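# Pour granules from round-bottom flask into vial

## Task

Transfer the granules out of the round-bottom flask and into the vial, spilling none (a small remainder left in the flask or funnel is acceptable). At the end the flask must stand upright in its cork ring and the vial upright in its stand, while the ring, the stand and the tray stay where they started. The glass flask must never drop more than a few centimetres, since breaking it means failure.

## Robot and tools

Robot: two six-joint arms, left_arm and right_arm, each on its own carriage on one shared floor track. The track runs along y at x = 0. left_rail always sits on the +y side and carries left_arm; right_rail carries right_arm. Each arm base is at x = 0, y = its carriage position, z = 0.04 m, facing +x. Each arm ends in a two-finger gripper whose fingers can fold if pushed tip-first or gripped deep near the palm.

Scene frame (metres): fixed to the table, table top z = 0, +z up, +x the direction the arms face, +y to their left. The table edge is at x = 0.17. Reported gripper positions (end_effector_position, the point between the closed pads), quaternions (w,x,y,z) and velocities use this frame; printed positions can be slightly off at long reach.

Tool execute_actions: argument actions is a list holding at most one action (empty list = just report state and images); cameras picks which images come back (null/omitted = all, [] = none). An action may contain:
- rows: up to 15 rows, each used for one control step of 1/30 s. Every row has 18 numbers in [-1, 1], one list covering both arms: left_arm first (6 joint numbers in order shoulder pan, shoulder lift, elbow, wrist 1, wrist 2, wrist 3, then gripper position, force_limit, speed), then the same 9 for right_arm.
- Joint numbers are offsets, not poses: each is a displacement from that arm's Joint targets as they stood when the action began (not from the previous row). Scale: 1.0 = 1.326 rad for the two shoulder joints and 1.989 rad for elbow and the three wrists; positive raises the joint angle. Repeating the same offset in a later call moves further. Ranges: elbow -3.142 to 3.142 rad, all others -6.283 to 6.283; asking more than 0.010 rad past a limit gets the call refused.
- Gripper numbers are absolute commands, not offsets. position: +1 fully open (140 mm), about -0.8 pads touching, -1 close until blocked. force_limit: -1 about 14 N, 0 about 60 N, +1 about 107 N. speed: -1 about 30 mm/s, 0 about 140, +1 about 250. To leave a gripper unchanged, resend its last three values (0 is a real command).
- steps: 1 to 450 control steps (default 15), at least one per row. After the last row the arms keep heading to the last row's targets.
- until: stops the action early when conditions on left_rail/right_rail fields hold, e.g. {"left_rail": {"position_status": ["!=", "moving"]}}, or {"all": {"status": "ended"}} / {"any": {"status": "ended"}}. Numbers need a comparison (=, !=, <, <=, >, >=). It does not halt arm motion.
- left_rail / right_rail: position_m (absolute place on the track, m; left -0.8 to 1.5, right -1.5 to 0.8), speed_m_s (0.01 to 1), acceleration_factor (0.1 to 1, times 0.75 m/s2), or {"stop": true}. Rows never move carriages, but arm targets travel with their carriage. Send position_m, then wait with an until on position_status before placing the gripper. Keep carriages at least 0.78 m apart.

Motion limits: joint target speed up to 1.88 rad/s (shoulders) and 2.83 rad/s (others); targets stay within 0.383 / 0.575 rad of the measured angle and within 100 mm of the gripper's measured position, so big moves need several calls; finish a cut-short move in the next call rather than relying on holding.

Result lines: Joint positions and Joint velocities give per arm the rail (m) then the six joints (rad); Joint targets is what each joint is commanded to, and your next offsets count from it. Joint torques are total drive outputs (noisy, with offsets). Wrist force / Wrist torque are in the gripper's own axes, with a third line for the peak since last shown. object_status: 0 moving, 1 blocked while opening, 2 blocked while closing (a grip), 3 reached target or pads met. position_measured runs from 3 (open) to 230 (pads met). Closing pushes fingertips about 24 mm further out, so leave room above surfaces. To grip harder, raise force_limit and change position by 0.01 or more. Gripper frame: fingers along +z, closing along y; a camera block protrudes about 9 cm toward gripper +x. Rail results give position_m, position_status (moving, done, contact_stop, time_out, stopped, stopped_with_arm, stopped_for_other_arm, stopped_for_other_carriage) and position_answer (taken / not_taken, meaning resend). Warnings include joint command not followed, joint sent to its limit, MOTOR HOT and fault lines.

Other tools: zoom_image(camera, region [x0,y0,x1,y1] in pixels, at most 504x504) with cameras cam_high, cam_flask, cam_tray, cam_vial, cam_left_wrist, cam_right_wrist, each 896x504. zero_wrist_force(arm) subtracts the current wrist reading from later ones. read_manual(section "licences") only gives licence text. finished_scene(scene): the first call asks for a check, the second really ends the scene.

Avoid: dropping or letting go of moving objects (especially the flask), spilling granules, knocking anything off the work area, slams and hard presses, large twist or leverage on the gripper, arms touching each other. Contact torque at a joint's limit (shoulders 287, elbow 130, wrists 46.9 N m, held weight included) or about 150 N of external force stops that arm for 10 s; after such a stop release anything pinning it before moving. Long holding or stretched poses heat motors and can brake an arm. Smooth, quick, low-effort motion is preferred.

Each tool is called after "Request:" as name(argument=value, ...) on one line, values as JSON.

## Session

I'll start by reading the current state and looking at the camera images.

Request:
execute_actions(actions=[])

Scene clock: 0.00 s.
left_arm: end_effector_position=(+0.6290, +1.2544, +0.1760) position_measured=3 object_status=3 end_effector_quat_wxyz=(+0.000, +0.000, +1.000, +0.000) end_effector_velocity=(+0.000, +0.000, +0.000) end_effector_angular_velocity=(+0.000, +0.000, +0.000) | right_arm: end_effector_position=(+0.6290, -0.8684, +0.1760) position_measured=3 object_status=3 end_effector_quat_wxyz=(+0.000, +0.000, +1.000, +0.000) end_effector_velocity=(+0.000, +0.000, -0.001) end_effector_angular_velocity=(+0.000, +0.001, -0.001)
Joint positions: left_arm=[1.254 -0.281 -1.556 2.144 -2.158 -1.571 -0.281] | right_arm=[-0.868 -0.281 -1.556 2.144 -2.158 -1.571 -0.281]
Joint velocities: left_arm=[0 -0.001 0 0 0 0 0] | right_arm=[0 0 0.001 0 0 0 0.001]
Joint torques (N m): no reading
Wrist force (N): no reading
Wrist torque (N m): no reading
Wrist force, peak (N): no reading
Joint targets: left_arm=[1.254 -0.281 -1.556 2.144 -2.158 -1.571 -0.280] | right_arm=[-0.868 -0.280 -1.556 2.144 -2.158 -1.571 -0.280]
Tool commands: left_gripper/position=+1.0 left_gripper/force_limit=+1.0 left_gripper/speed=+1.0 right_gripper/position=+1.0 right_gripper/force_limit=+1.0 right_gripper/speed=+1.0
left_rail: position_m=1.254 position_status=done
right_rail: position_m=-0.868 position_status=done

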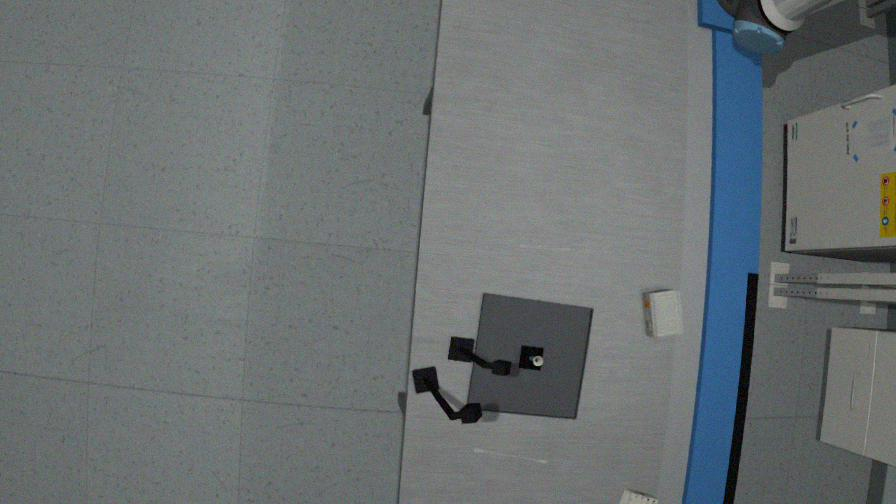

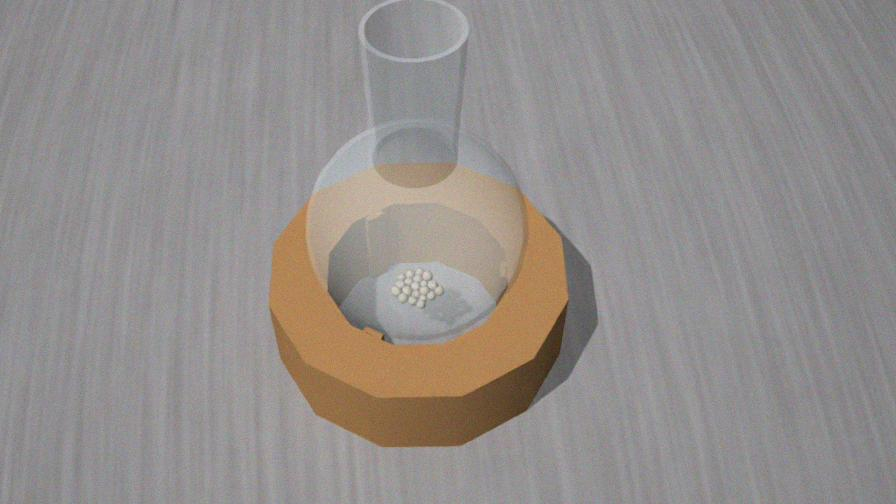

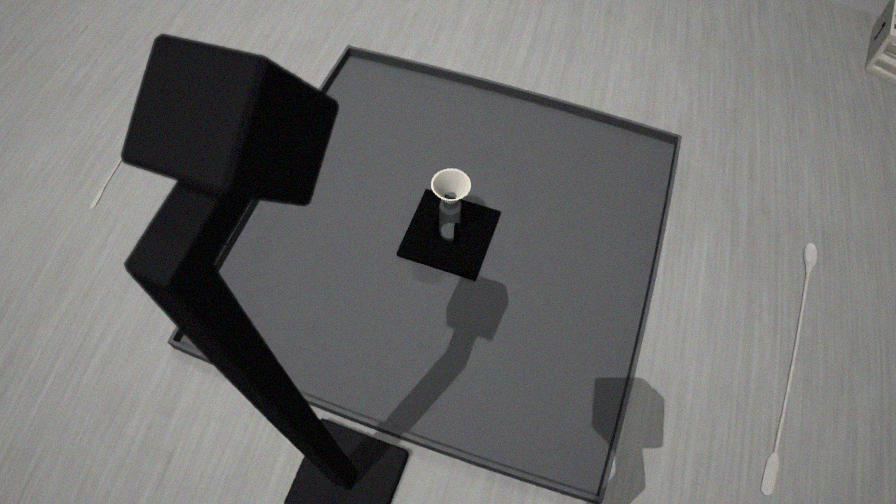

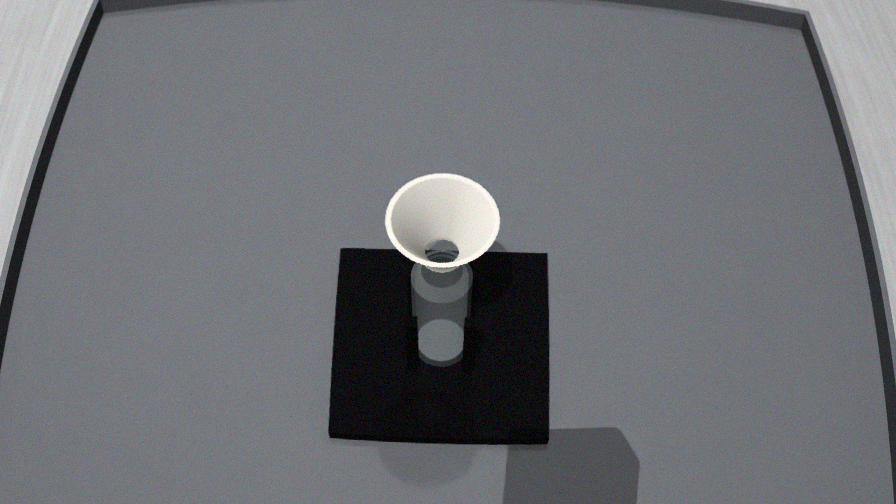

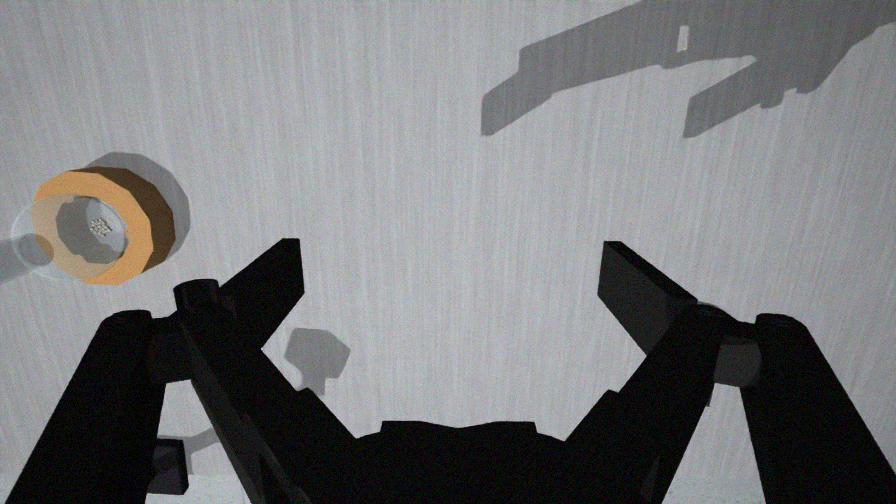

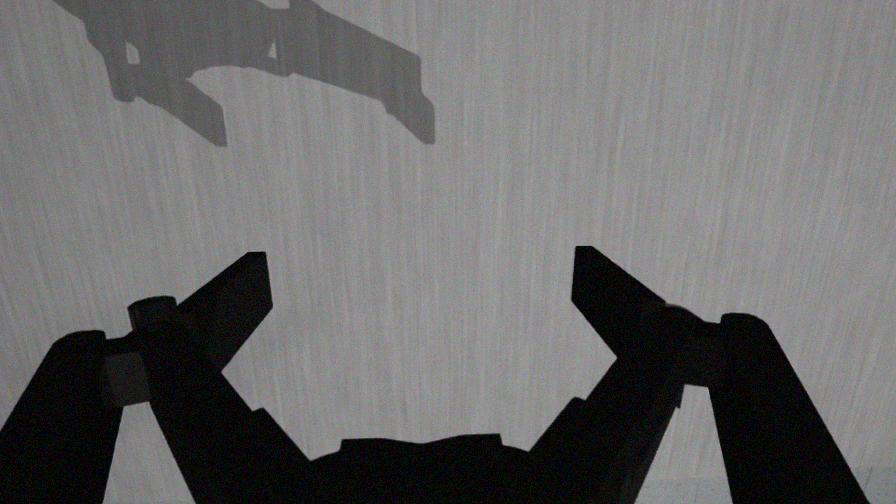

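Request:
zoom_image(camera="cam_flask", region=[230, 0, 640, 460])

Request:
zoom_image(camera="cam_vial", region=[310, 150, 590, 460])

Request:
zoom_image(camera="cam_left_wrist", region=[0, 120, 360, 320])

Request:
zoom_image(camera="cam_high", region=[400, 250, 780, 504])

Scaled by 1.096 from the camera's 896x504 image, which has a finer 1280x720 frame.

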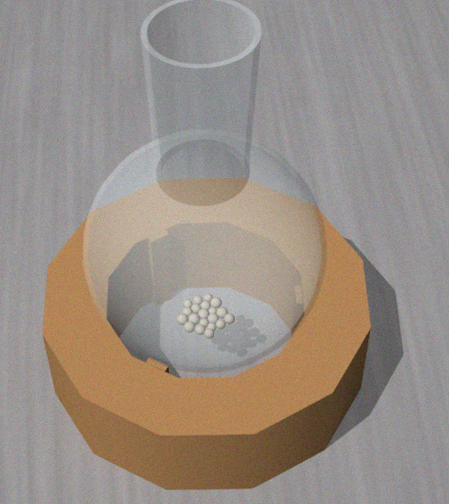

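Scaled by 1.626 from the camera's 896x504 image, which has a finer 1280x720 frame.

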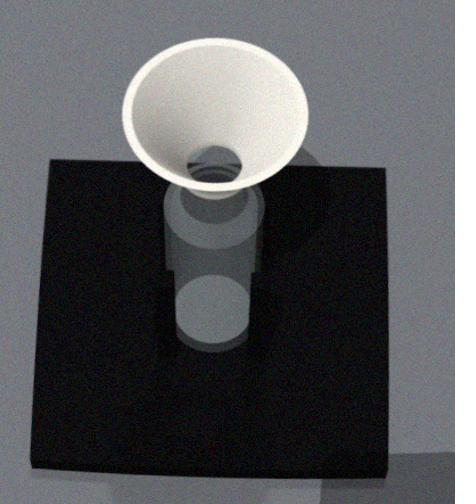

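Scaled by 1.400 from the camera's 896x504 image, which has a finer 1280x720 frame.

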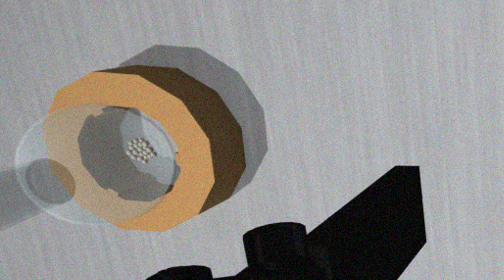

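Scaled by 1.326 from the camera's 896x504 image, which has a finer 1280x720 frame.

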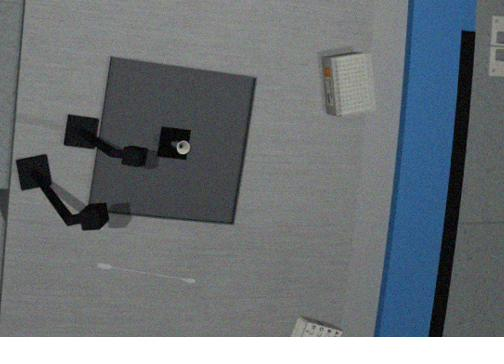

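Request:
zoom_image(camera="cam_left_wrist", region=[100, 300, 400, 504])

Request:
zoom_image(camera="cam_tray", region=[350, 140, 560, 300])

Scaled by 1.680 from the camera's 896x504 image, which has a finer 1280x720 frame.

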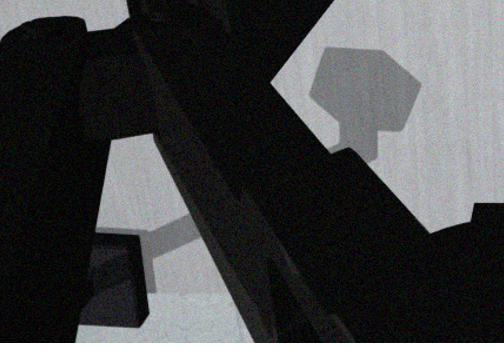

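Scaled by 2.400 from the camera's 896x504 image, which has a finer 1280x720 frame.

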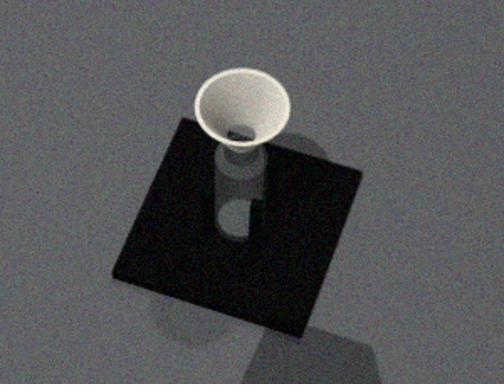

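Request:
execute_actions(actions=[{"rows": [[0,-0.0003,-0.0004,0.0006,0,0,1,1,1,0,0,0,0,0,0,1,1,1],[0,-0.0021,-0.0028,0.0042,0,0,1,1,1,0,0,0,0,0,0,1,1,1],[0,-0.0064,-0.0084,0.0126,0,0,1,1,1,0,0,0,0,0,0,1,1,1],[0,-0.0134,-0.0177,0.0265,0,0,1,1,1,0,0,0,0,0,0,1,1,1],[0,-0.0231,-0.0304,0.0457,0,0,1,1,1,0,0,0,0,0,0,1,1,1],[0,-0.0349,-0.046,0.0691,0,0,1,1,1,0,0,0,0,0,0,1,1,1],[0,-0.0482,-0.0634,0.0953,0,0,1,1,1,0,0,0,0,0,0,1,1,1],[0,-0.0619,-0.0814,0.1224,0,0,1,1,1,0,0,0,0,0,0,1,1,1],[0,-0.0752,-0.0988,0.1486,0,0,1,1,1,0,0,0,0,0,0,1,1,1],[0,-0.087,-0.1144,0.172,0,0,1,1,1,0,0,0,0,0,0,1,1,1],[0,-0.0967,-0.1272,0.1912,0,0,1,1,1,0,0,0,0,0,0,1,1,1],[0,-0.1037,-0.1364,0.2051,0,0,1,1,1,0,0,0,0,0,0,1,1,1],[0,-0.108,-0.142,0.2135,0,0,1,1,1,0,0,0,0,0,0,1,1,1],[0,-0.1098,-0.1444,0.2171,0,0,1,1,1,0,0,0,0,0,0,1,1,1],[0,-0.1101,-0.1448,0.2177,0,0,1,1,1,0,0,0,0,0,0,1,1,1]], "left_rail": {"position_m": 0.99}, "steps": 120, "until": {"any": {"status": "ended"}}}], cameras=["cam_left_wrist", "cam_flask"])

Scene clock: 356.87 s.
left_arm: end_effector_position=(+0.6293, +0.9901, +0.4002) position_measured=3 object_status=3 end_effector_quat_wxyz=(+0.001, +0.000, +1.000, +0.000) end_effector_velocity=(+0.000, -0.002, +0.000) end_effector_angular_velocity=(+0.001, +0.000, +0.000) | right_arm: end_effector_position=(+0.6290, -0.8684, +0.1760) position_measured=3 object_status=3 end_effector_quat_wxyz=(+0.000, +0.000, +1.000, +0.000) end_effector_velocity=(-0.001, +0.001, -0.001) end_effector_angular_velocity=(+0.001, +0.001, +0.001)
Joint positions: left_arm=[0.99 -0.28 -1.702 1.856 -1.725 -1.571 -0.281] | right_arm=[-0.868 -0.281 -1.556 2.144 -2.158 -1.571 -0.281]
Joint velocities: left_arm=[-0.002 0 0 -0.001 0.001 0 0] | right_arm=[0 0.001 0 0.001 0.001 0.001 0]
Joint torques (N m): left_arm=[1.03 -52.66 -59.39 -2.68 -0.06 0.33] | right_arm=[2.89 -42.92 -40.79 -4.31 0.37 0.43]
Wrist force (N): left_arm=[-0.5 -0.5 -0.4] | right_arm=[-0.3 0.5 0.5]
Wrist torque (N m): left_arm=[-0.16 0.04 0.03] | right_arm=[0.11 0.08 0.00]
Wrist force, peak (N): left_arm=[-0.3 1.3 -5.3] | right_arm=[-0.2 0.4 0.9]
Joint targets: left_arm=[0.990 -0.281 -1.702 1.856 -1.725 -1.571 -0.280] | right_arm=[-0.868 -0.280 -1.556 2.144 -2.158 -1.571 -0.280]
left_rail: position_m=0.990 position_status=done
right_rail: position_m=-0.868 position_status=done
Images, in order (width x height): cam_flask 896x504, cam_left_wrist 896x504.

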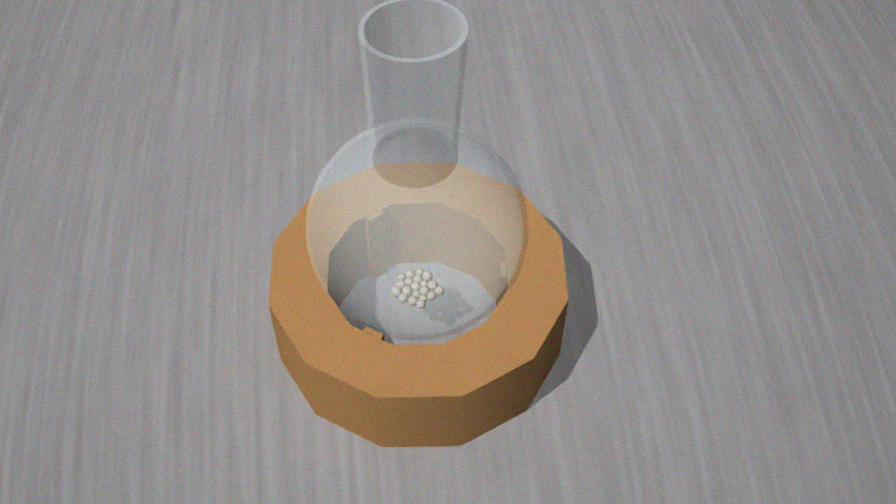

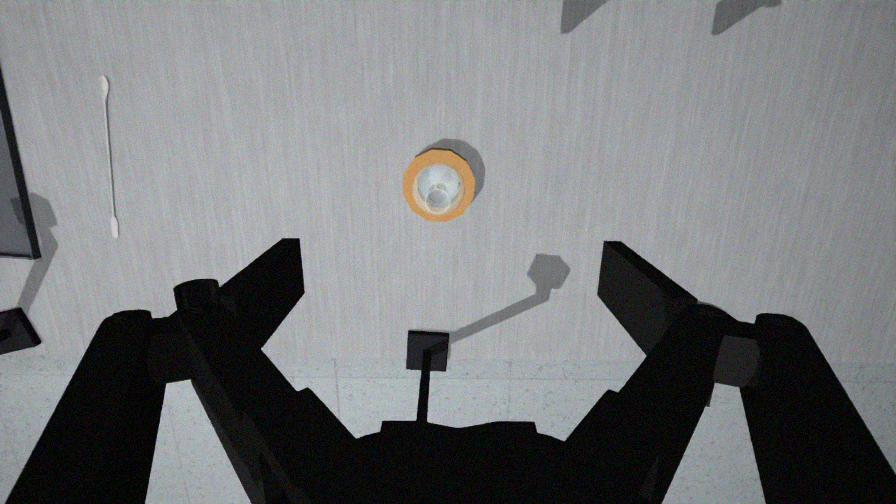

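Request:
zoom_image(camera="cam_left_wrist", region=[370, 120, 510, 250])

Request:
zoom_image(camera="cam_left_wrist", region=[270, 130, 640, 430])

Scaled by 3.600 from the camera's 896x504 image, which has a finer 1280x720 frame.

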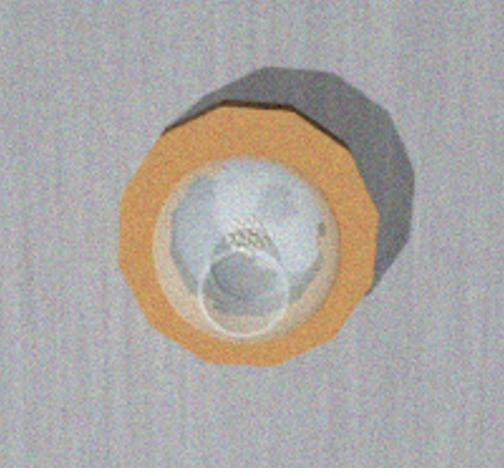

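Scaled by 1.362 from the camera's 896x504 image, which has a finer 1280x720 frame.

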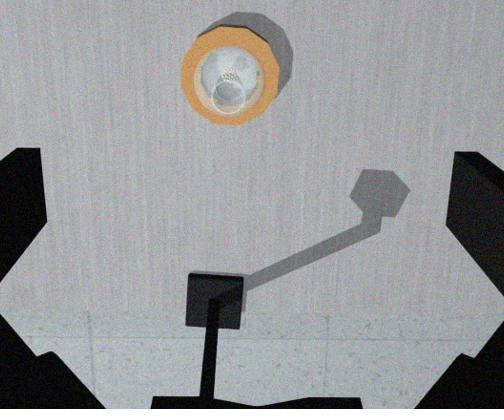

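Request:
execute_actions(actions=[{"rows": [[0,0,-0.0002,0.0002,0,0,1,1,1,0,0,0,0,0,0,1,1,1],[0,-0.0002,-0.0016,0.0017,0,0,1,1,1,0,0,0,0,0,0,1,1,1],[0,-0.0005,-0.0048,0.0052,0,0,1,1,1,0,0,0,0,0,0,1,1,1],[0,-0.001,-0.0102,0.0109,0,0,1,1,1,0,0,0,0,0,0,1,1,1],[0,-0.0017,-0.0175,0.0187,0,0,1,1,1,0,0,0,0,0,0,1,1,1],[0,-0.0026,-0.0265,0.0283,0,0,1,1,1,0,0,0,0,0,0,1,1,1],[0,-0.0036,-0.0366,0.039,0,0,1,1,1,0,0,0,0,0,0,1,1,1],[0,-0.0047,-0.047,0.0502,0,0,1,1,1,0,0,0,0,0,0,1,1,1],[0,-0.0057,-0.0571,0.0609,0,0,1,1,1,0,0,0,0,0,0,1,1,1],[0,-0.0066,-0.0661,0.0705,0,0,1,1,1,0,0,0,0,0,0,1,1,1],[0,-0.0073,-0.0734,0.0783,0,0,1,1,1,0,0,0,0,0,0,1,1,1],[0,-0.0078,-0.0788,0.084,0,0,1,1,1,0,0,0,0,0,0,1,1,1],[0,-0.0081,-0.082,0.0875,0,0,1,1,1,0,0,0,0,0,0,1,1,1],[0,-0.0083,-0.0834,0.0889,0,0,1,1,1,0,0,0,0,0,0,1,1,1],[0,-0.0083,-0.0836,0.0892,0,0,1,1,1,0,0,0,0,0,0,1,1,1]], "left_rail": {"position_m": 0.26}, "steps": 150, "until": {"any": {"status": "ended"}}}], cameras=["cam_left_wrist", "cam_high"])

Scene clock: 479.13 s.
left_arm: end_effector_position=(+0.6291, +0.2601, +0.5003) position_measured=3 object_status=3 end_effector_quat_wxyz=(+0.000, +0.000, +1.000, +0.000) end_effector_velocity=(+0.000, -0.001, +0.000) end_effector_angular_velocity=(+0.001, +0.000, +0.001) | right_arm: end_effector_position=(+0.6290, -0.8684, +0.1760) position_measured=3 object_status=3 end_effector_quat_wxyz=(+0.000, +0.000, +1.000, +0.000) end_effector_velocity=(+0.000, +0.000, +0.000) end_effector_angular_velocity=(+0.000, +0.000, +0.000)
Joint positions: left_arm=[0.26 -0.28 -1.713 1.69 -1.548 -1.571 -0.281] | right_arm=[-0.868 -0.281 -1.556 2.144 -2.158 -1.571 -0.281]
Joint velocities: left_arm=[-0.001 0.001 0 0.001 0 0.001 0] | right_arm=[0 0 0.001 0 -0.001 0 0]
Joint torques (N m): left_arm=[0.65 -50.32 -58.1 -3.15 0.23 0.39] | right_arm=[0.52 -42.77 -40.86 -4.51 0.34 0.43]
Wrist force (N): left_arm=[0.0 -0.7 -0.5] | right_arm=[-0.3 0.2 0.6]
Wrist torque (N m): left_arm=[-0.21 -0.03 0.06] | right_arm=[0.05 0.06 0.01]
Wrist force, peak (N): left_arm=[-0.3 1.2 -2.9] | right_arm=[0.0 0.2 1.0]
Joint targets: left_arm=[0.260 -0.281 -1.713 1.690 -1.548 -1.571 -0.280] | right_arm=[-0.868 -0.280 -1.556 2.144 -2.158 -1.571 -0.280]
left_rail: position_m=0.260 position_status=done
right_rail: position_m=-0.868 position_status=done
Images, in order (width x height): cam_high 896x504, cam_left_wrist 896x504.

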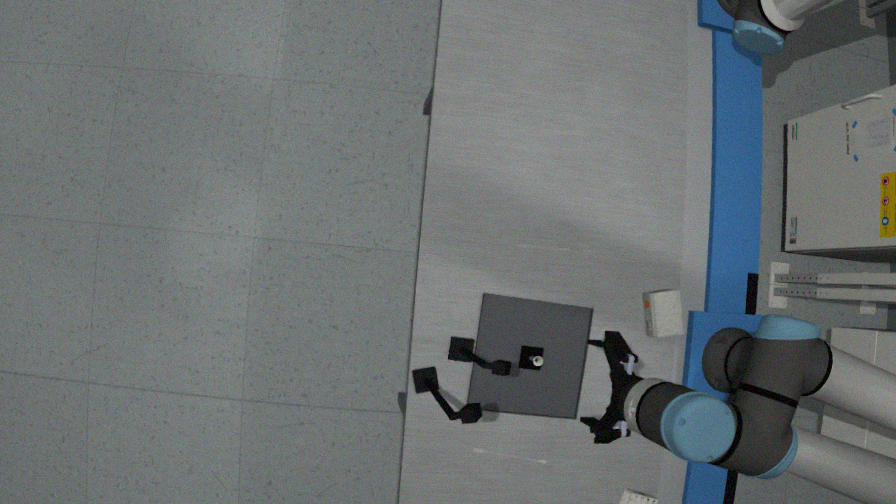

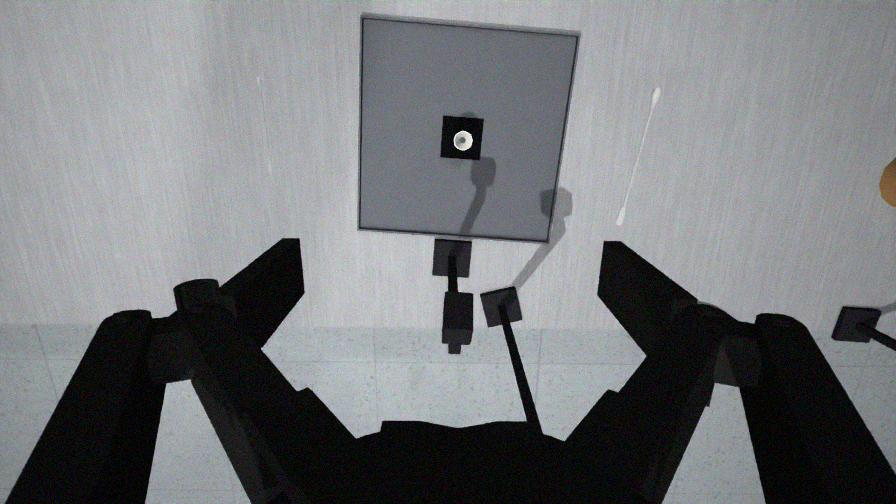

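Request:
zoom_image(camera="cam_high", region=[400, 270, 720, 480])

Request:
zoom_image(camera="cam_left_wrist", region=[340, 0, 620, 370])

Scaled by 1.575 from the camera's 896x504 image, which has a finer 1280x720 frame.

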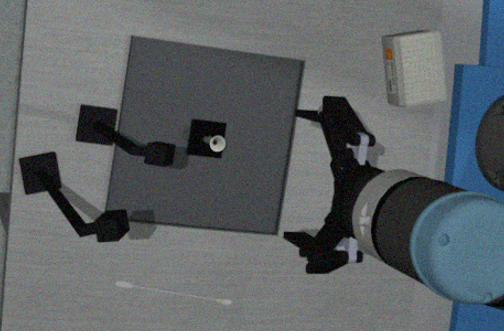

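Scaled by 1.362 from the camera's 896x504 image, which has a finer 1280x720 frame.

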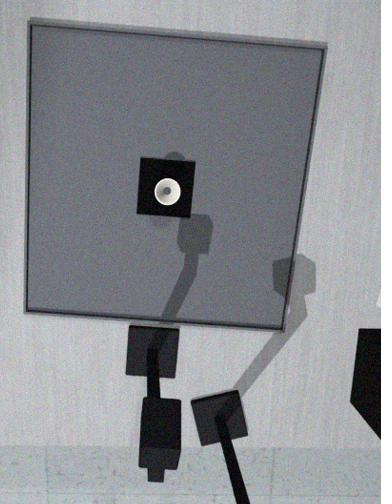

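Request:
execute_actions(actions=[{"left_rail": {"position_m": 1.36}, "steps": 150, "until": {"any": {"status": "ended"}}}], cameras=[])

Scene clock: 610.03 s.
left_arm: end_effector_position=(+0.6291, +1.3599, +0.5003) position_measured=3 object_status=3 end_effector_quat_wxyz=(+0.000, +0.000, +1.000, +0.000) end_effector_velocity=(+0.000, +0.001, +0.000) end_effector_angular_velocity=(+0.000, +0.000, +0.000) | right_arm: end_effector_position=(+0.6290, -0.8684, +0.1760) position_measured=3 object_status=3 end_effector_quat_wxyz=(+0.000, +0.000, +1.000, +0.000) end_effector_velocity=(-0.001, +0.000, -0.001) end_effector_angular_velocity=(-0.001, +0.001, +0.000)
Joint positions: left_arm=[1.36 -0.281 -1.713 1.69 -1.548 -1.571 -0.281] | right_arm=[-0.868 -0.281 -1.556 2.144 -2.158 -1.571 -0.281]
Joint velocities: left_arm=[0.002 0 0 0 0.001 0 0] | right_arm=[0 0 0 0.001 0 -0.001 0]
Joint torques (N m): left_arm=[-0.15 -37.84 -45.03 -4.79 0.16 0.57] | right_arm=[-0.23 -43.53 -40.89 -4.6 0.46 0.78]
Wrist force (N): left_arm=[-0.3 -0.3 -0.4] | right_arm=[-0.3 0.4 0.7]
Wrist torque (N m): left_arm=[-0.12 0.03 0.04] | right_arm=[0.08 0.07 0.00]
Wrist force, peak (N): left_arm=[-0.2 -2.6 -0.2] | right_arm=[0.3 0.6 1.0]
Joint targets: left_arm=[1.360 -0.281 -1.713 1.690 -1.548 -1.571 -0.280] | right_arm=[-0.868 -0.280 -1.556 2.144 -2.158 -1.571 -0.280]
Tool commands: left_gripper/position=+1.0 left_gripper/force_limit=+1.0 left_gripper/speed=+1.0 right_gripper/position=+1.0 right_gripper/force_limit=+1.0 right_gripper/speed=+1.0
left_rail: position_m=1.360 position_status=done
right_rail: position_m=-0.868 position_status=done
No camera images: "cameras" was empty.

Request:
execute_actions(actions=[{"rows": [[0.0003,0.0006,0.0002,0.0004,-0.0011,0.0002,1,1,1,0,0,0,0,0,0,1,1,1],[0.002,0.0045,0.0014,0.0032,-0.0076,0.0014,1,1,1,0,0,0,0,0,0,1,1,1],[0.0061,0.0136,0.0042,0.0096,-0.0229,0.0041,1,1,1,0,0,0,0,0,0,1,1,1],[0.0129,0.0287,0.0088,0.0202,-0.0481,0.0086,1,1,1,0,0,0,0,0,0,1,1,1],[0.0222,0.0495,0.0151,0.0348,-0.0829,0.0148,1,1,1,0,0,0,0,0,0,1,1,1],[0.0336,0.0748,0.0228,0.0526,-0.1253,0.0223,1,1,1,0,0,0,0,0,0,1,1,1],[0.0464,0.1032,0.0315,0.0726,-0.1728,0.0308,1,1,1,0,0,0,0,0,0,1,1,1],[0.0596,0.1325,0.0405,0.0933,-0.222,0.0396,1,1,1,0,0,0,0,0,0,1,1,1],[0.0723,0.1609,0.0491,0.1132,-0.2695,0.048,1,1,1,0,0,0,0,0,0,1,1,1],[0.0837,0.1862,0.0568,0.131,-0.3119,0.0556,1,1,1,0,0,0,0,0,0,1,1,1],[0.093,0.2069,0.0632,0.1456,-0.3467,0.0618,1,1,1,0,0,0,0,0,0,1,1,1],[0.0998,0.222,0.0678,0.1563,-0.372,0.0663,1,1,1,0,0,0,0,0,0,1,1,1],[0.1039,0.2311,0.0706,0.1627,-0.3872,0.069,1,1,1,0,0,0,0,0,0,1,1,1],[0.1057,0.235,0.0718,0.1654,-0.3938,0.0702,1,1,1,0,0,0,0,0,0,1,1,1],[0.106,0.2357,0.072,0.1659,-0.3948,0.0704,1,1,1,0,0,0,0,0,0,1,1,1]], "steps": 20}], cameras=[])

Request:
execute_actions(actions=[{"rows": [[0.0003,0.0006,0.0002,0.0004,-0.0011,0.0002,1,1,1,0,0,0,0,0,0,1,1,1],[0.002,0.0045,0.0014,0.0032,-0.0076,0.0014,1,1,1,0,0,0,0,0,0,1,1,1],[0.0061,0.0136,0.0042,0.0096,-0.0229,0.0041,1,1,1,0,0,0,0,0,0,1,1,1],[0.0129,0.0287,0.0088,0.0202,-0.0481,0.0086,1,1,1,0,0,0,0,0,0,1,1,1],[0.0222,0.0495,0.0151,0.0348,-0.0829,0.0148,1,1,1,0,0,0,0,0,0,1,1,1],[0.0336,0.0748,0.0228,0.0526,-0.1253,0.0223,1,1,1,0,0,0,0,0,0,1,1,1],[0.0464,0.1032,0.0315,0.0726,-0.1728,0.0308,1,1,1,0,0,0,0,0,0,1,1,1],[0.0596,0.1325,0.0405,0.0933,-0.222,0.0396,1,1,1,0,0,0,0,0,0,1,1,1],[0.0723,0.1609,0.0491,0.1132,-0.2695,0.048,1,1,1,0,0,0,0,0,0,1,1,1],[0.0837,0.1862,0.0568,0.131,-0.3119,0.0556,1,1,1,0,0,0,0,0,0,1,1,1],[0.093,0.2069,0.0632,0.1456,-0.3467,0.0618,1,1,1,0,0,0,0,0,0,1,1,1],[0.0998,0.222,0.0678,0.1563,-0.372,0.0663,1,1,1,0,0,0,0,0,0,1,1,1],[0.1039,0.2311,0.0706,0.1627,-0.3872,0.069,1,1,1,0,0,0,0,0,0,1,1,1],[0.1057,0.235,0.0718,0.1654,-0.3938,0.0702,1,1,1,0,0,0,0,0,0,1,1,1],[0.106,0.2357,0.072,0.1659,-0.3948,0.0704,1,1,1,0,0,0,0,0,0,1,1,1]], "steps": 20}], cameras=["cam_left_wrist", "cam_flask"])

Scene clock: 658.33 s.
left_arm: end_effector_position=(+0.5227, +1.2192, +0.3302) position_measured=3 object_status=3 end_effector_quat_wxyz=(-0.399, -0.146, +0.854, -0.300) end_effector_velocity=(+0.000, -0.001, +0.000) end_effector_angular_velocity=(-0.004, +0.002, +0.003) | right_arm: end_effector_position=(+0.6290, -0.8684, +0.1760) position_measured=3 object_status=3 end_effector_quat_wxyz=(+0.000, +0.000, +1.000, +0.000) end_effector_velocity=(-0.001, +0.001, -0.001) end_effector_angular_velocity=(+0.001, +0.002, +0.000)
Joint positions: left_arm=[1.36 -0.14 -1.401 1.833 -1.218 -2.356 -0.141] | right_arm=[-0.868 -0.281 -1.556 2.144 -2.158 -1.571 -0.281]
Joint velocities: left_arm=[0 0.001 0.001 0 0.001 -0.004 0.002] | right_arm=[0 0.001 0.001 0.001 0.001 0.001 0]
Joint torques (N m): left_arm=[13.5 -50.5 -30.08 0.39 -3.18 3.05] | right_arm=[1.32 -45.5 -40.88 -4.26 0.43 0.69]
Wrist force (N): left_arm=[-1.3 -1.5 0.1] | right_arm=[-0.2 0.1 0.5]
Wrist torque (N m): left_arm=[-0.19 0.24 0.06] | right_arm=[0.03 0.04 0.00]
Wrist force, peak (N): left_arm=[-5.0 1.1 5.6] | right_arm=[0.1 0.4 0.8]
Joint targets: left_arm=[1.360 -0.140 -1.401 1.833 -1.218 -2.356 -0.140] | right_arm=[-0.868 -0.280 -1.556 2.144 -2.158 -1.571 -0.280]
left_rail: position_m=1.360 position_status=done
right_rail: position_m=-0.868 position_status=done
No camera images: "cameras" was empty.

Scene clock: 659.20 s.
left_arm: end_effector_position=(+0.5227, +1.2143, +0.3254) position_measured=3 object_status=3 end_effector_quat_wxyz=(-0.414, -0.162, +0.838, -0.315) end_effector_velocity=(+0.000, +0.000, +0.000) end_effector_angular_velocity=(+0.000, +0.001, +0.000) | right_arm: end_effector_position=(+0.6290, -0.8684, +0.1760) position_measured=3 object_status=3 end_effector_quat_wxyz=(+0.000, +0.000, +1.000, +0.000) end_effector_velocity=(+0.000, +0.000, -0.001) end_effector_angular_velocity=(+0.000, +0.002, +0.000)
Joint positions: left_arm=[1.36 -0.131 -1.383 1.841 -1.199 -2.396 -0.132] | right_arm=[-0.868 -0.281 -1.556 2.144 -2.158 -1.571 -0.281]
Joint velocities: left_arm=[0 0 0 0.001 0 0 0] | right_arm=[0 0 0.001 0.001 0 0 0]
Joint torques (N m): left_arm=[-11.26 -74.58 -52.36 -3.38 -3.12 -2.62] | right_arm=[0.4 -44.96 -40.66 -4.41 0.57 0.78]
Wrist force (N): left_arm=[-1.7 -1.3 0.4] | right_arm=[-0.1 0.2 0.4]
Wrist torque (N m): left_arm=[-0.16 0.34 0.04] | right_arm=[0.05 0.04 0.01]
Wrist force, peak (N): left_arm=[-17.3 9.0 11.3] | right_arm=[-0.3 0.1 0.8]
Joint targets: left_arm=[1.360 -0.131 -1.383 1.841 -1.199 -2.396 -0.132] | right_arm=[-0.868 -0.280 -1.556 2.144 -2.158 -1.571 -0.280]
left_rail: position_m=1.360 position_status=done
right_rail: position_m=-0.868 position_status=done
joint command not followed: on one or more control steps a check withheld the commanded joint targets of the left arm, and it was not sent them on those steps.
cause: the commanded joint targets, or the way to them, would bring two parts of the arm too close to each other (its gripper and another part of the arm, with joints 5 (wrist 1) to 7 (wrist 3) between them).
Images, in order (width x height): cam_flask 896x504, cam_left_wrist 896x504.

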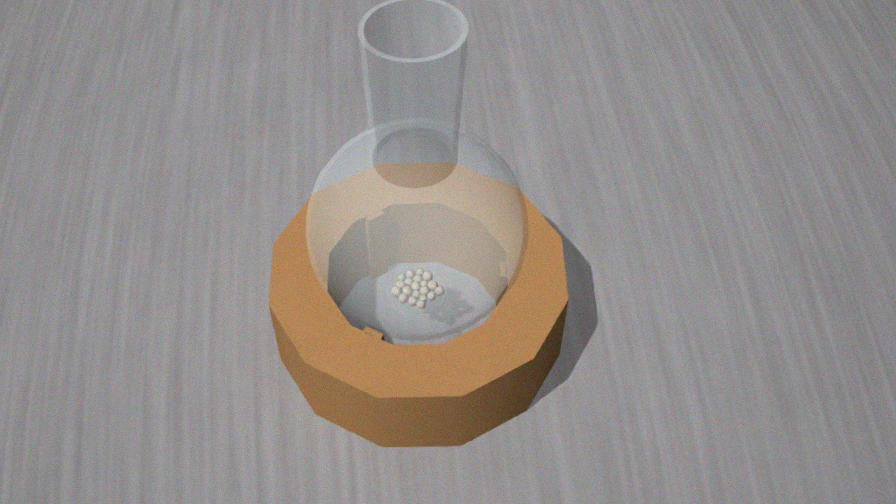

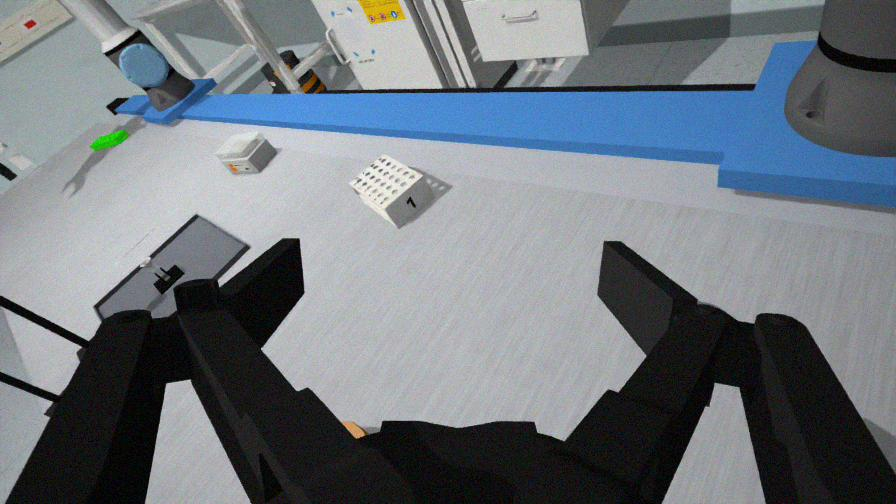

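Request:
execute_actions(actions=[{"rows": [[0.0003,-0.0006,0,-0.0007,0.0011,0.0002,1,1,1,0,0,0,0,0,0,1,1,1],[0.0019,-0.0046,0.0001,-0.0051,0.008,0.0013,1,1,1,0,0,0,0,0,0,1,1,1],[0.0057,-0.0139,0.0004,-0.0153,0.024,0.0038,1,1,1,0,0,0,0,0,0,1,1,1],[0.012,-0.0293,0.0009,-0.0322,0.0506,0.0081,1,1,1,0,0,0,0,0,0,1,1,1],[0.0207,-0.0505,0.0016,-0.0555,0.0871,0.0139,1,1,1,0,0,0,0,0,0,1,1,1],[0.0314,-0.0764,0.0024,-0.084,0.1317,0.0211,1,1,1,0,0,0,0,0,0,1,1,1],[0.0432,-0.1053,0.0033,-0.1158,0.1816,0.0291,1,1,1,0,0,0,0,0,0,1,1,1],[0.0556,-0.1353,0.0042,-0.1487,0.2332,0.0373,1,1,1,0,0,0,0,0,0,1,1,1],[0.0674,-0.1642,0.0051,-0.1805,0.2831,0.0453,1,1,1,0,0,0,0,0,0,1,1,1],[0.0781,-0.1901,0.0059,-0.209,0.3277,0.0525,1,1,1,0,0,0,0,0,0,1,1,1],[0.0868,-0.2113,0.0066,-0.2323,0.3642,0.0583,1,1,1,0,0,0,0,0,0,1,1,1],[0.0931,-0.2267,0.0071,-0.2492,0.3908,0.0626,1,1,1,0,0,0,0,0,0,1,1,1],[0.0969,-0.236,0.0074,-0.2594,0.4068,0.0651,1,1,1,0,0,0,0,0,0,1,1,1],[0.0985,-0.24,0.0075,-0.2638,0.4137,0.0662,1,1,1,0,0,0,0,0,0,1,1,1],[0.0988,-0.2406,0.0075,-0.2645,0.4148,0.0664,1,1,1,0,0,0,0,0,0,1,1,1]], "left_rail": {"position_m": 0.25}, "right_rail": {"position_m": -1.15}, "steps": 78}], cameras=[])

Scene clock: 790.53 s.
left_arm: end_effector_position=(+0.6046, +0.4239, +0.3999) position_measured=3 object_status=3 end_effector_quat_wxyz=(+0.000, +0.000, +1.000, +0.000) end_effector_velocity=(+0.000, -0.001, +0.000) end_effector_angular_velocity=(+0.000, -0.001, +0.001) | right_arm: end_effector_position=(+0.6290, -1.1500, +0.1760) position_measured=3 object_status=3 end_effector_quat_wxyz=(+0.000, +0.000, +1.000, +0.000) end_effector_velocity=(-0.001, +0.001, +0.000) end_effector_angular_velocity=(-0.001, +0.001, +0.001)
Joint positions: left_arm=[0.25 0 -1.702 1.856 -1.725 -1.571 0] | right_arm=[-1.15 -0.281 -1.556 2.144 -2.158 -1.571 -0.281]
Joint velocities: left_arm=[-0.001 0 0 0 -0.001 0 -0.001] | right_arm=[0 0.001 -0.001 0.001 0.001 -0.001 0]
Joint torques (N m): left_arm=[9.97 -51.68 -41.2 -6.81 2.3 3.26] | right_arm=[1.58 -46.14 -41.09 -4.16 0.23 0.87]
Wrist force (N): left_arm=[-0.4 -0.2 -0.2] | right_arm=[-0.1 0.8 0.6]
Wrist torque (N m): left_arm=[-0.10 0.02 0.05] | right_arm=[0.18 0.02 0.01]
Wrist force, peak (N): left_arm=[-3.9 -2.0 3.3] | right_arm=[0.1 2.3 0.7]
Joint targets: left_arm=[0.250 0.000 -1.702 1.856 -1.725 -1.571 0.000] | right_arm=[-1.150 -0.280 -1.556 2.144 -2.158 -1.571 -0.280]
left_rail: position_m=0.250 position_status=done
right_rail: position_m=-1.150 position_status=done
No camera images: "cameras" was empty.

Request:
execute_actions(actions=[{"rows": [[0,0.0006,0.0001,0.0006,0.0011,0,1,1,1,0,0,0,0,0,0,1,1,1],[0,0.0044,0.0006,0.004,0.0076,0,1,1,1,0,0,0,0,0,0,1,1,1],[0,0.0134,0.0017,0.0122,0.0229,0,1,1,1,0,0,0,0,0,0,1,1,1],[0,0.0282,0.0037,0.0256,0.0481,0,1,1,1,0,0,0,0,0,0,1,1,1],[0,0.0486,0.0063,0.0442,0.0829,0,1,1,1,0,0,0,0,0,0,1,1,1],[0,0.0735,0.0096,0.0668,0.1253,0,1,1,1,0,0,0,0,0,0,1,1,1],[0,0.1013,0.0132,0.0921,0.1729,0,1,1,1,0,0,0,0,0,0,1,1,1],[0,0.1302,0.017,0.1183,0.2221,0,1,1,1,0,0,0,0,0,0,1,1,1],[0,0.158,0.0206,0.1436,0.2696,0,1,1,1,0,0,0,0,0,0,1,1,1],[0,0.1829,0.0239,0.1662,0.312,0,1,1,1,0,0,0,0,0,0,1,1,1],[0,0.2033,0.0265,0.1847,0.3468,0,1,1,1,0,0,0,0,0,0,1,1,1],[0,0.2181,0.0285,0.1982,0.3721,0,1,1,1,0,0,0,0,0,0,1,1,1],[0,0.2271,0.0296,0.2063,0.3873,0,1,1,1,0,0,0,0,0,0,1,1,1],[0,0.2309,0.0301,0.2098,0.3939,0,1,1,1,0,0,0,0,0,0,1,1,1],[0,0.2315,0.0302,0.2104,0.3949,0,1,1,1,0,0,0,0,0,0,1,1,1]], "steps": 18}], cameras=[])

Request:
execute_actions(actions=[{"rows": [[0,0.0006,0.0001,0.0006,0.0011,0,1,1,1,0,0,0,0,0,0,1,1,1],[0,0.0044,0.0006,0.004,0.0076,0,1,1,1,0,0,0,0,0,0,1,1,1],[0,0.0134,0.0017,0.0122,0.0229,0,1,1,1,0,0,0,0,0,0,1,1,1],[0,0.0282,0.0037,0.0256,0.0481,0,1,1,1,0,0,0,0,0,0,1,1,1],[0,0.0486,0.0063,0.0442,0.0829,0,1,1,1,0,0,0,0,0,0,1,1,1],[0,0.0735,0.0096,0.0668,0.1253,0,1,1,1,0,0,0,0,0,0,1,1,1],[0,0.1013,0.0132,0.0921,0.1729,0,1,1,1,0,0,0,0,0,0,1,1,1],[0,0.1302,0.017,0.1183,0.2221,0,1,1,1,0,0,0,0,0,0,1,1,1],[0,0.158,0.0206,0.1436,0.2696,0,1,1,1,0,0,0,0,0,0,1,1,1],[0,0.1829,0.0239,0.1662,0.312,0,1,1,1,0,0,0,0,0,0,1,1,1],[0,0.2033,0.0265,0.1847,0.3468,0,1,1,1,0,0,0,0,0,0,1,1,1],[0,0.2181,0.0285,0.1982,0.3721,0,1,1,1,0,0,0,0,0,0,1,1,1],[0,0.2271,0.0296,0.2063,0.3873,0,1,1,1,0,0,0,0,0,0,1,1,1],[0,0.2309,0.0301,0.2098,0.3939,0,1,1,1,0,0,0,0,0,0,1,1,1],[0,0.2315,0.0302,0.2104,0.3949,0,1,1,1,0,0,0,0,0,0,1,1,1]], "steps": 18}], cameras=["cam_left_wrist", "cam_flask"])

Scene clock: 812.50 s.
left_arm: end_effector_position=(+0.5174, +0.6646, +0.2844) position_measured=3 object_status=3 end_effector_quat_wxyz=(-0.353, +0.146, +0.854, +0.353) end_effector_velocity=(+0.000, +0.000, +0.000) end_effector_angular_velocity=(+0.002, +0.000, +0.000) | right_arm: end_effector_position=(+0.6290, -1.1500, +0.1760) position_measured=3 object_status=3 end_effector_quat_wxyz=(+0.000, +0.000, +1.000, +0.000) end_effector_velocity=(-0.001, +0.001, -0.001) end_effector_angular_velocity=(+0.003, +0.002, +0.001)
Joint positions: left_arm=[0.25 0 -1.395 1.916 -1.307 -0.786 0] | right_arm=[-1.15 -0.281 -1.556 2.144 -2.158 -1.571 -0.281]
Joint velocities: left_arm=[0 0 0.001 0 0.001 0.001 -0.002] | right_arm=[0 0.001 0.001 0 0.002 0.002 0]
Joint torques (N m): left_arm=[-8.6 -44.77 -27.66 -0.37 3.37 3.04] | right_arm=[0.7 -44.55 -41.17 -4.09 0.2 0.96]
Wrist force (N): left_arm=[-0.9 0.2 1.0] | right_arm=[0.2 0.0 0.3]
Wrist torque (N m): left_arm=[0.15 0.23 0.01] | right_arm=[0.00 -0.03 0.00]
Wrist force, peak (N): left_arm=[-2.7 -0.8 5.3] | right_arm=[-0.3 0.2 1.0]
Joint targets: left_arm=[0.250 0.000 -1.395 1.916 -1.307 -0.786 0.000] | right_arm=[-1.150 -0.280 -1.556 2.144 -2.158 -1.571 -0.280]
left_rail: position_m=0.250 position_status=done
right_rail: position_m=-1.150 position_status=done
No camera images: "cameras" was empty.

Scene clock: 813.83 s.
left_arm: end_effector_position=(+0.6450, +0.7644, +0.2003) position_measured=3 object_status=3 end_effector_quat_wxyz=(+0.500, -0.500, -0.500, -0.500) end_effector_velocity=(+0.001, +0.000, -0.001) end_effector_angular_velocity=(+0.000, +0.003, -0.003) | right_arm: end_effector_position=(+0.6290, -1.1500, +0.1760) position_measured=3 object_status=3 end_effector_quat_wxyz=(+0.000, +0.000, +1.000, +0.000) end_effector_velocity=(+0.001, -0.001, +0.001) end_effector_angular_velocity=(-0.001, -0.002, -0.001)
Joint positions: left_arm=[0.25 0 -1.088 1.976 -0.889 -0.001 0] | right_arm=[-1.15 -0.281 -1.556 2.144 -2.158 -1.571 -0.281]
Joint velocities: left_arm=[0 0 0.001 0 0.001 0.003 0] | right_arm=[0 -0.001 0 -0.001 0 0 0]
Joint torques (N m): left_arm=[-8.59 -63.72 -15.35 1.87 3 3.33] | right_arm=[-1.21 -42.01 -40.47 -3.97 0.23 1.42]
Wrist force (N): left_arm=[-0.6 -0.8 1.0] | right_arm=[-0.4 0.2 0.4]
Wrist torque (N m): left_arm=[0.04 0.06 -0.03] | right_arm=[0.03 0.11 0.01]
Wrist force, peak (N): left_arm=[-4.3 -0.4 2.1] | right_arm=[-0.4 0.3 0.9]
Joint targets: left_arm=[0.250 0.000 -1.088 1.976 -0.888 0.000 0.000] | right_arm=[-1.150 -0.280 -1.556 2.144 -2.158 -1.571 -0.280]
left_rail: position_m=0.250 position_status=done
right_rail: position_m=-1.150 position_status=done
Images, in order (width x height): cam_flask 896x504, cam_left_wrist 896x504.

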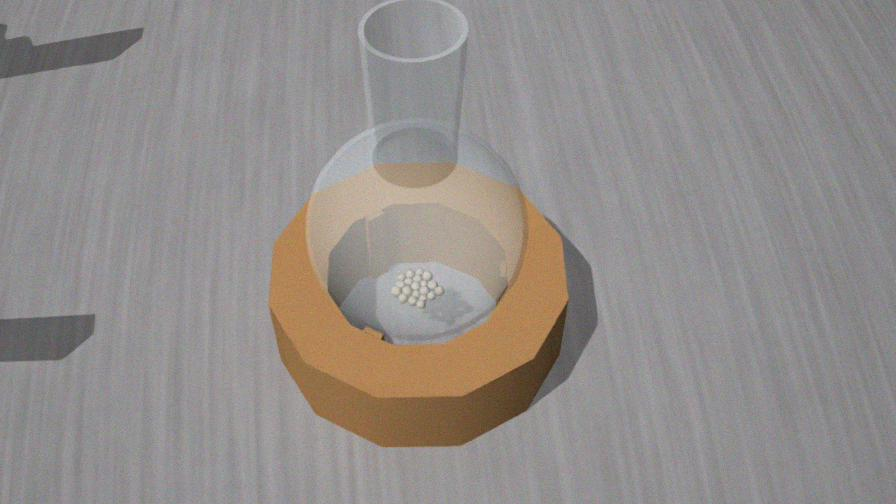

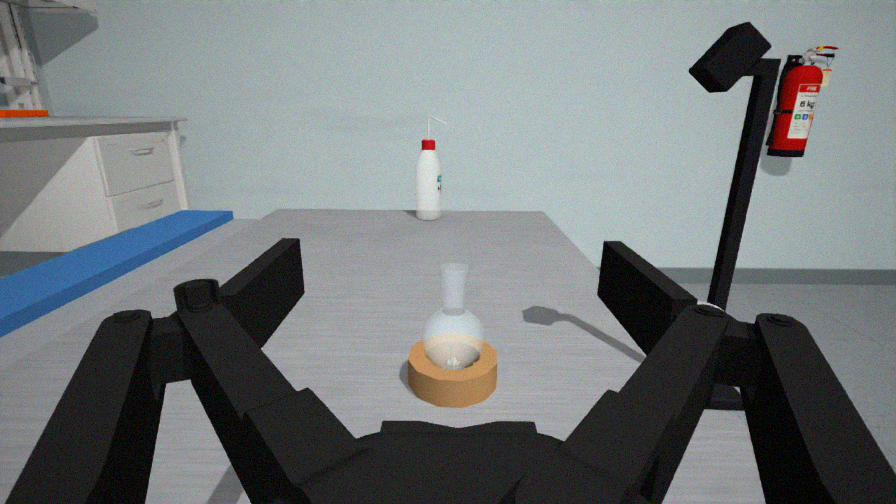

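Request:
execute_actions(actions=[], cameras=["cam_flask", "cam_vial", "cam_left_wrist", "cam_tray"])

Scene clock: 847.00 s.
left_arm: end_effector_position=(+0.6451, +0.7644, +0.2002) position_measured=3 object_status=3 end_effector_quat_wxyz=(+0.500, -0.500, -0.500, -0.500) end_effector_velocity=(+0.001, +0.000, +0.000) end_effector_angular_velocity=(+0.000, +0.001, -0.001) | right_arm: end_effector_position=(+0.6290, -1.1500, +0.1760) position_measured=3 object_status=3 end_effector_quat_wxyz=(+0.000, +0.000, +1.000, +0.000) end_effector_velocity=(+0.000, +0.000, +0.001) end_effector_angular_velocity=(-0.001, -0.002, +0.000)
Joint positions: left_arm=[0.25 0 -1.088 1.976 -0.888 0 0] | right_arm=[-1.15 -0.281 -1.556 2.144 -2.158 -1.571 -0.281]
Joint velocities: left_arm=[0 -0.001 0 0 0 0 0.001] | right_arm=[0 0 -0.002 0.001 -0.001 0 0]
Joint torques (N m): left_arm=[-9.93 -62.78 -23.33 1.34 2.44 3.14] | right_arm=[1.09 -44.23 -39.95 -3.91 0.17 1.17]
Wrist force (N): left_arm=[-0.6 -0.4 0.8] | right_arm=[-0.2 -0.1 0.8]
Wrist torque (N m): left_arm=[0.13 0.06 -0.03] | right_arm=[-0.02 0.04 0.00]
Wrist force, peak (N): left_arm=[-1.1 -1.0 0.9] | right_arm=[0.0 0.5 0.9]
Joint targets: left_arm=[0.250 0.000 -1.088 1.976 -0.888 0.000 0.000] | right_arm=[-1.150 -0.280 -1.556 2.144 -2.158 -1.571 -0.280]
Tool commands: left_gripper/position=+1.0 left_gripper/force_limit=+1.0 left_gripper/speed=+1.0 right_gripper/position=+1.0 right_gripper/force_limit=+1.0 right_gripper/speed=+1.0
left_rail: position_m=0.250 position_status=done
right_rail: position_m=-1.150 position_status=done
Images, in order (width x height): cam_flask 896x504, cam_tray 896x504, cam_vial 896x504, cam_left_wrist 896x504.

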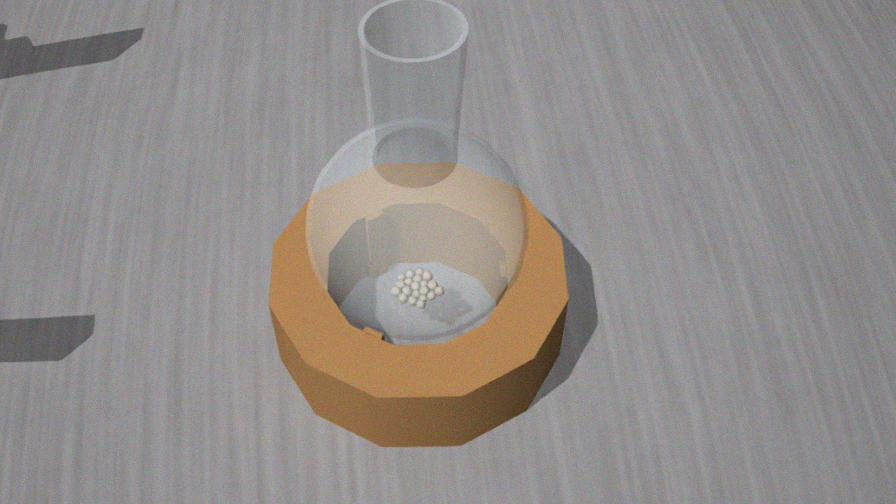

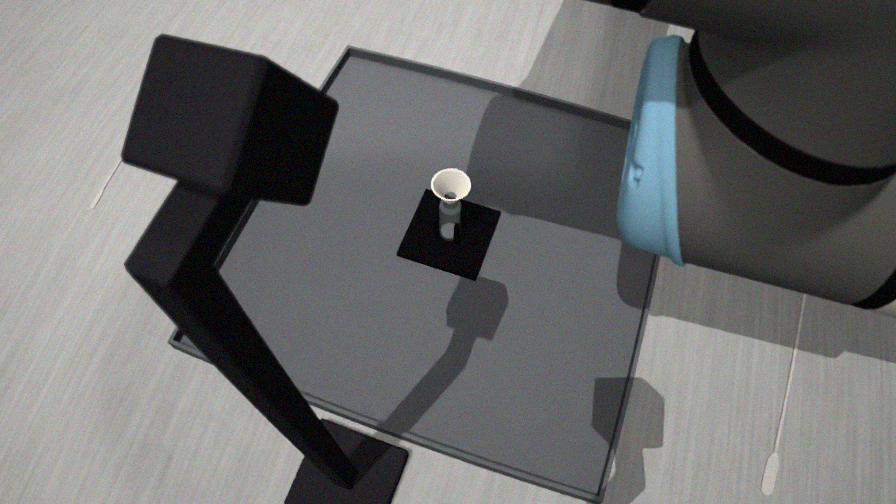

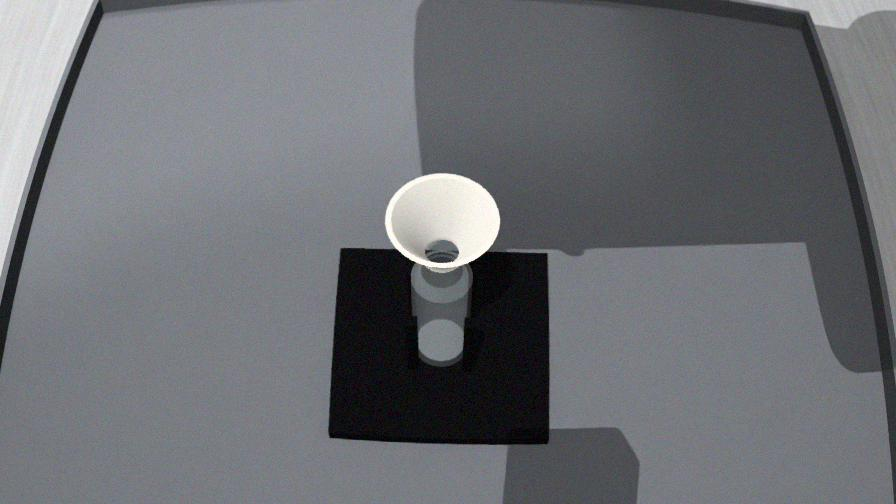

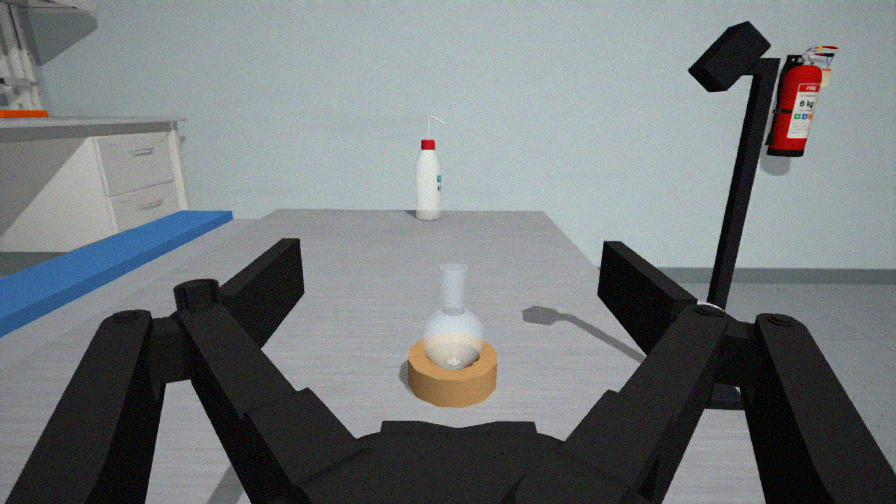

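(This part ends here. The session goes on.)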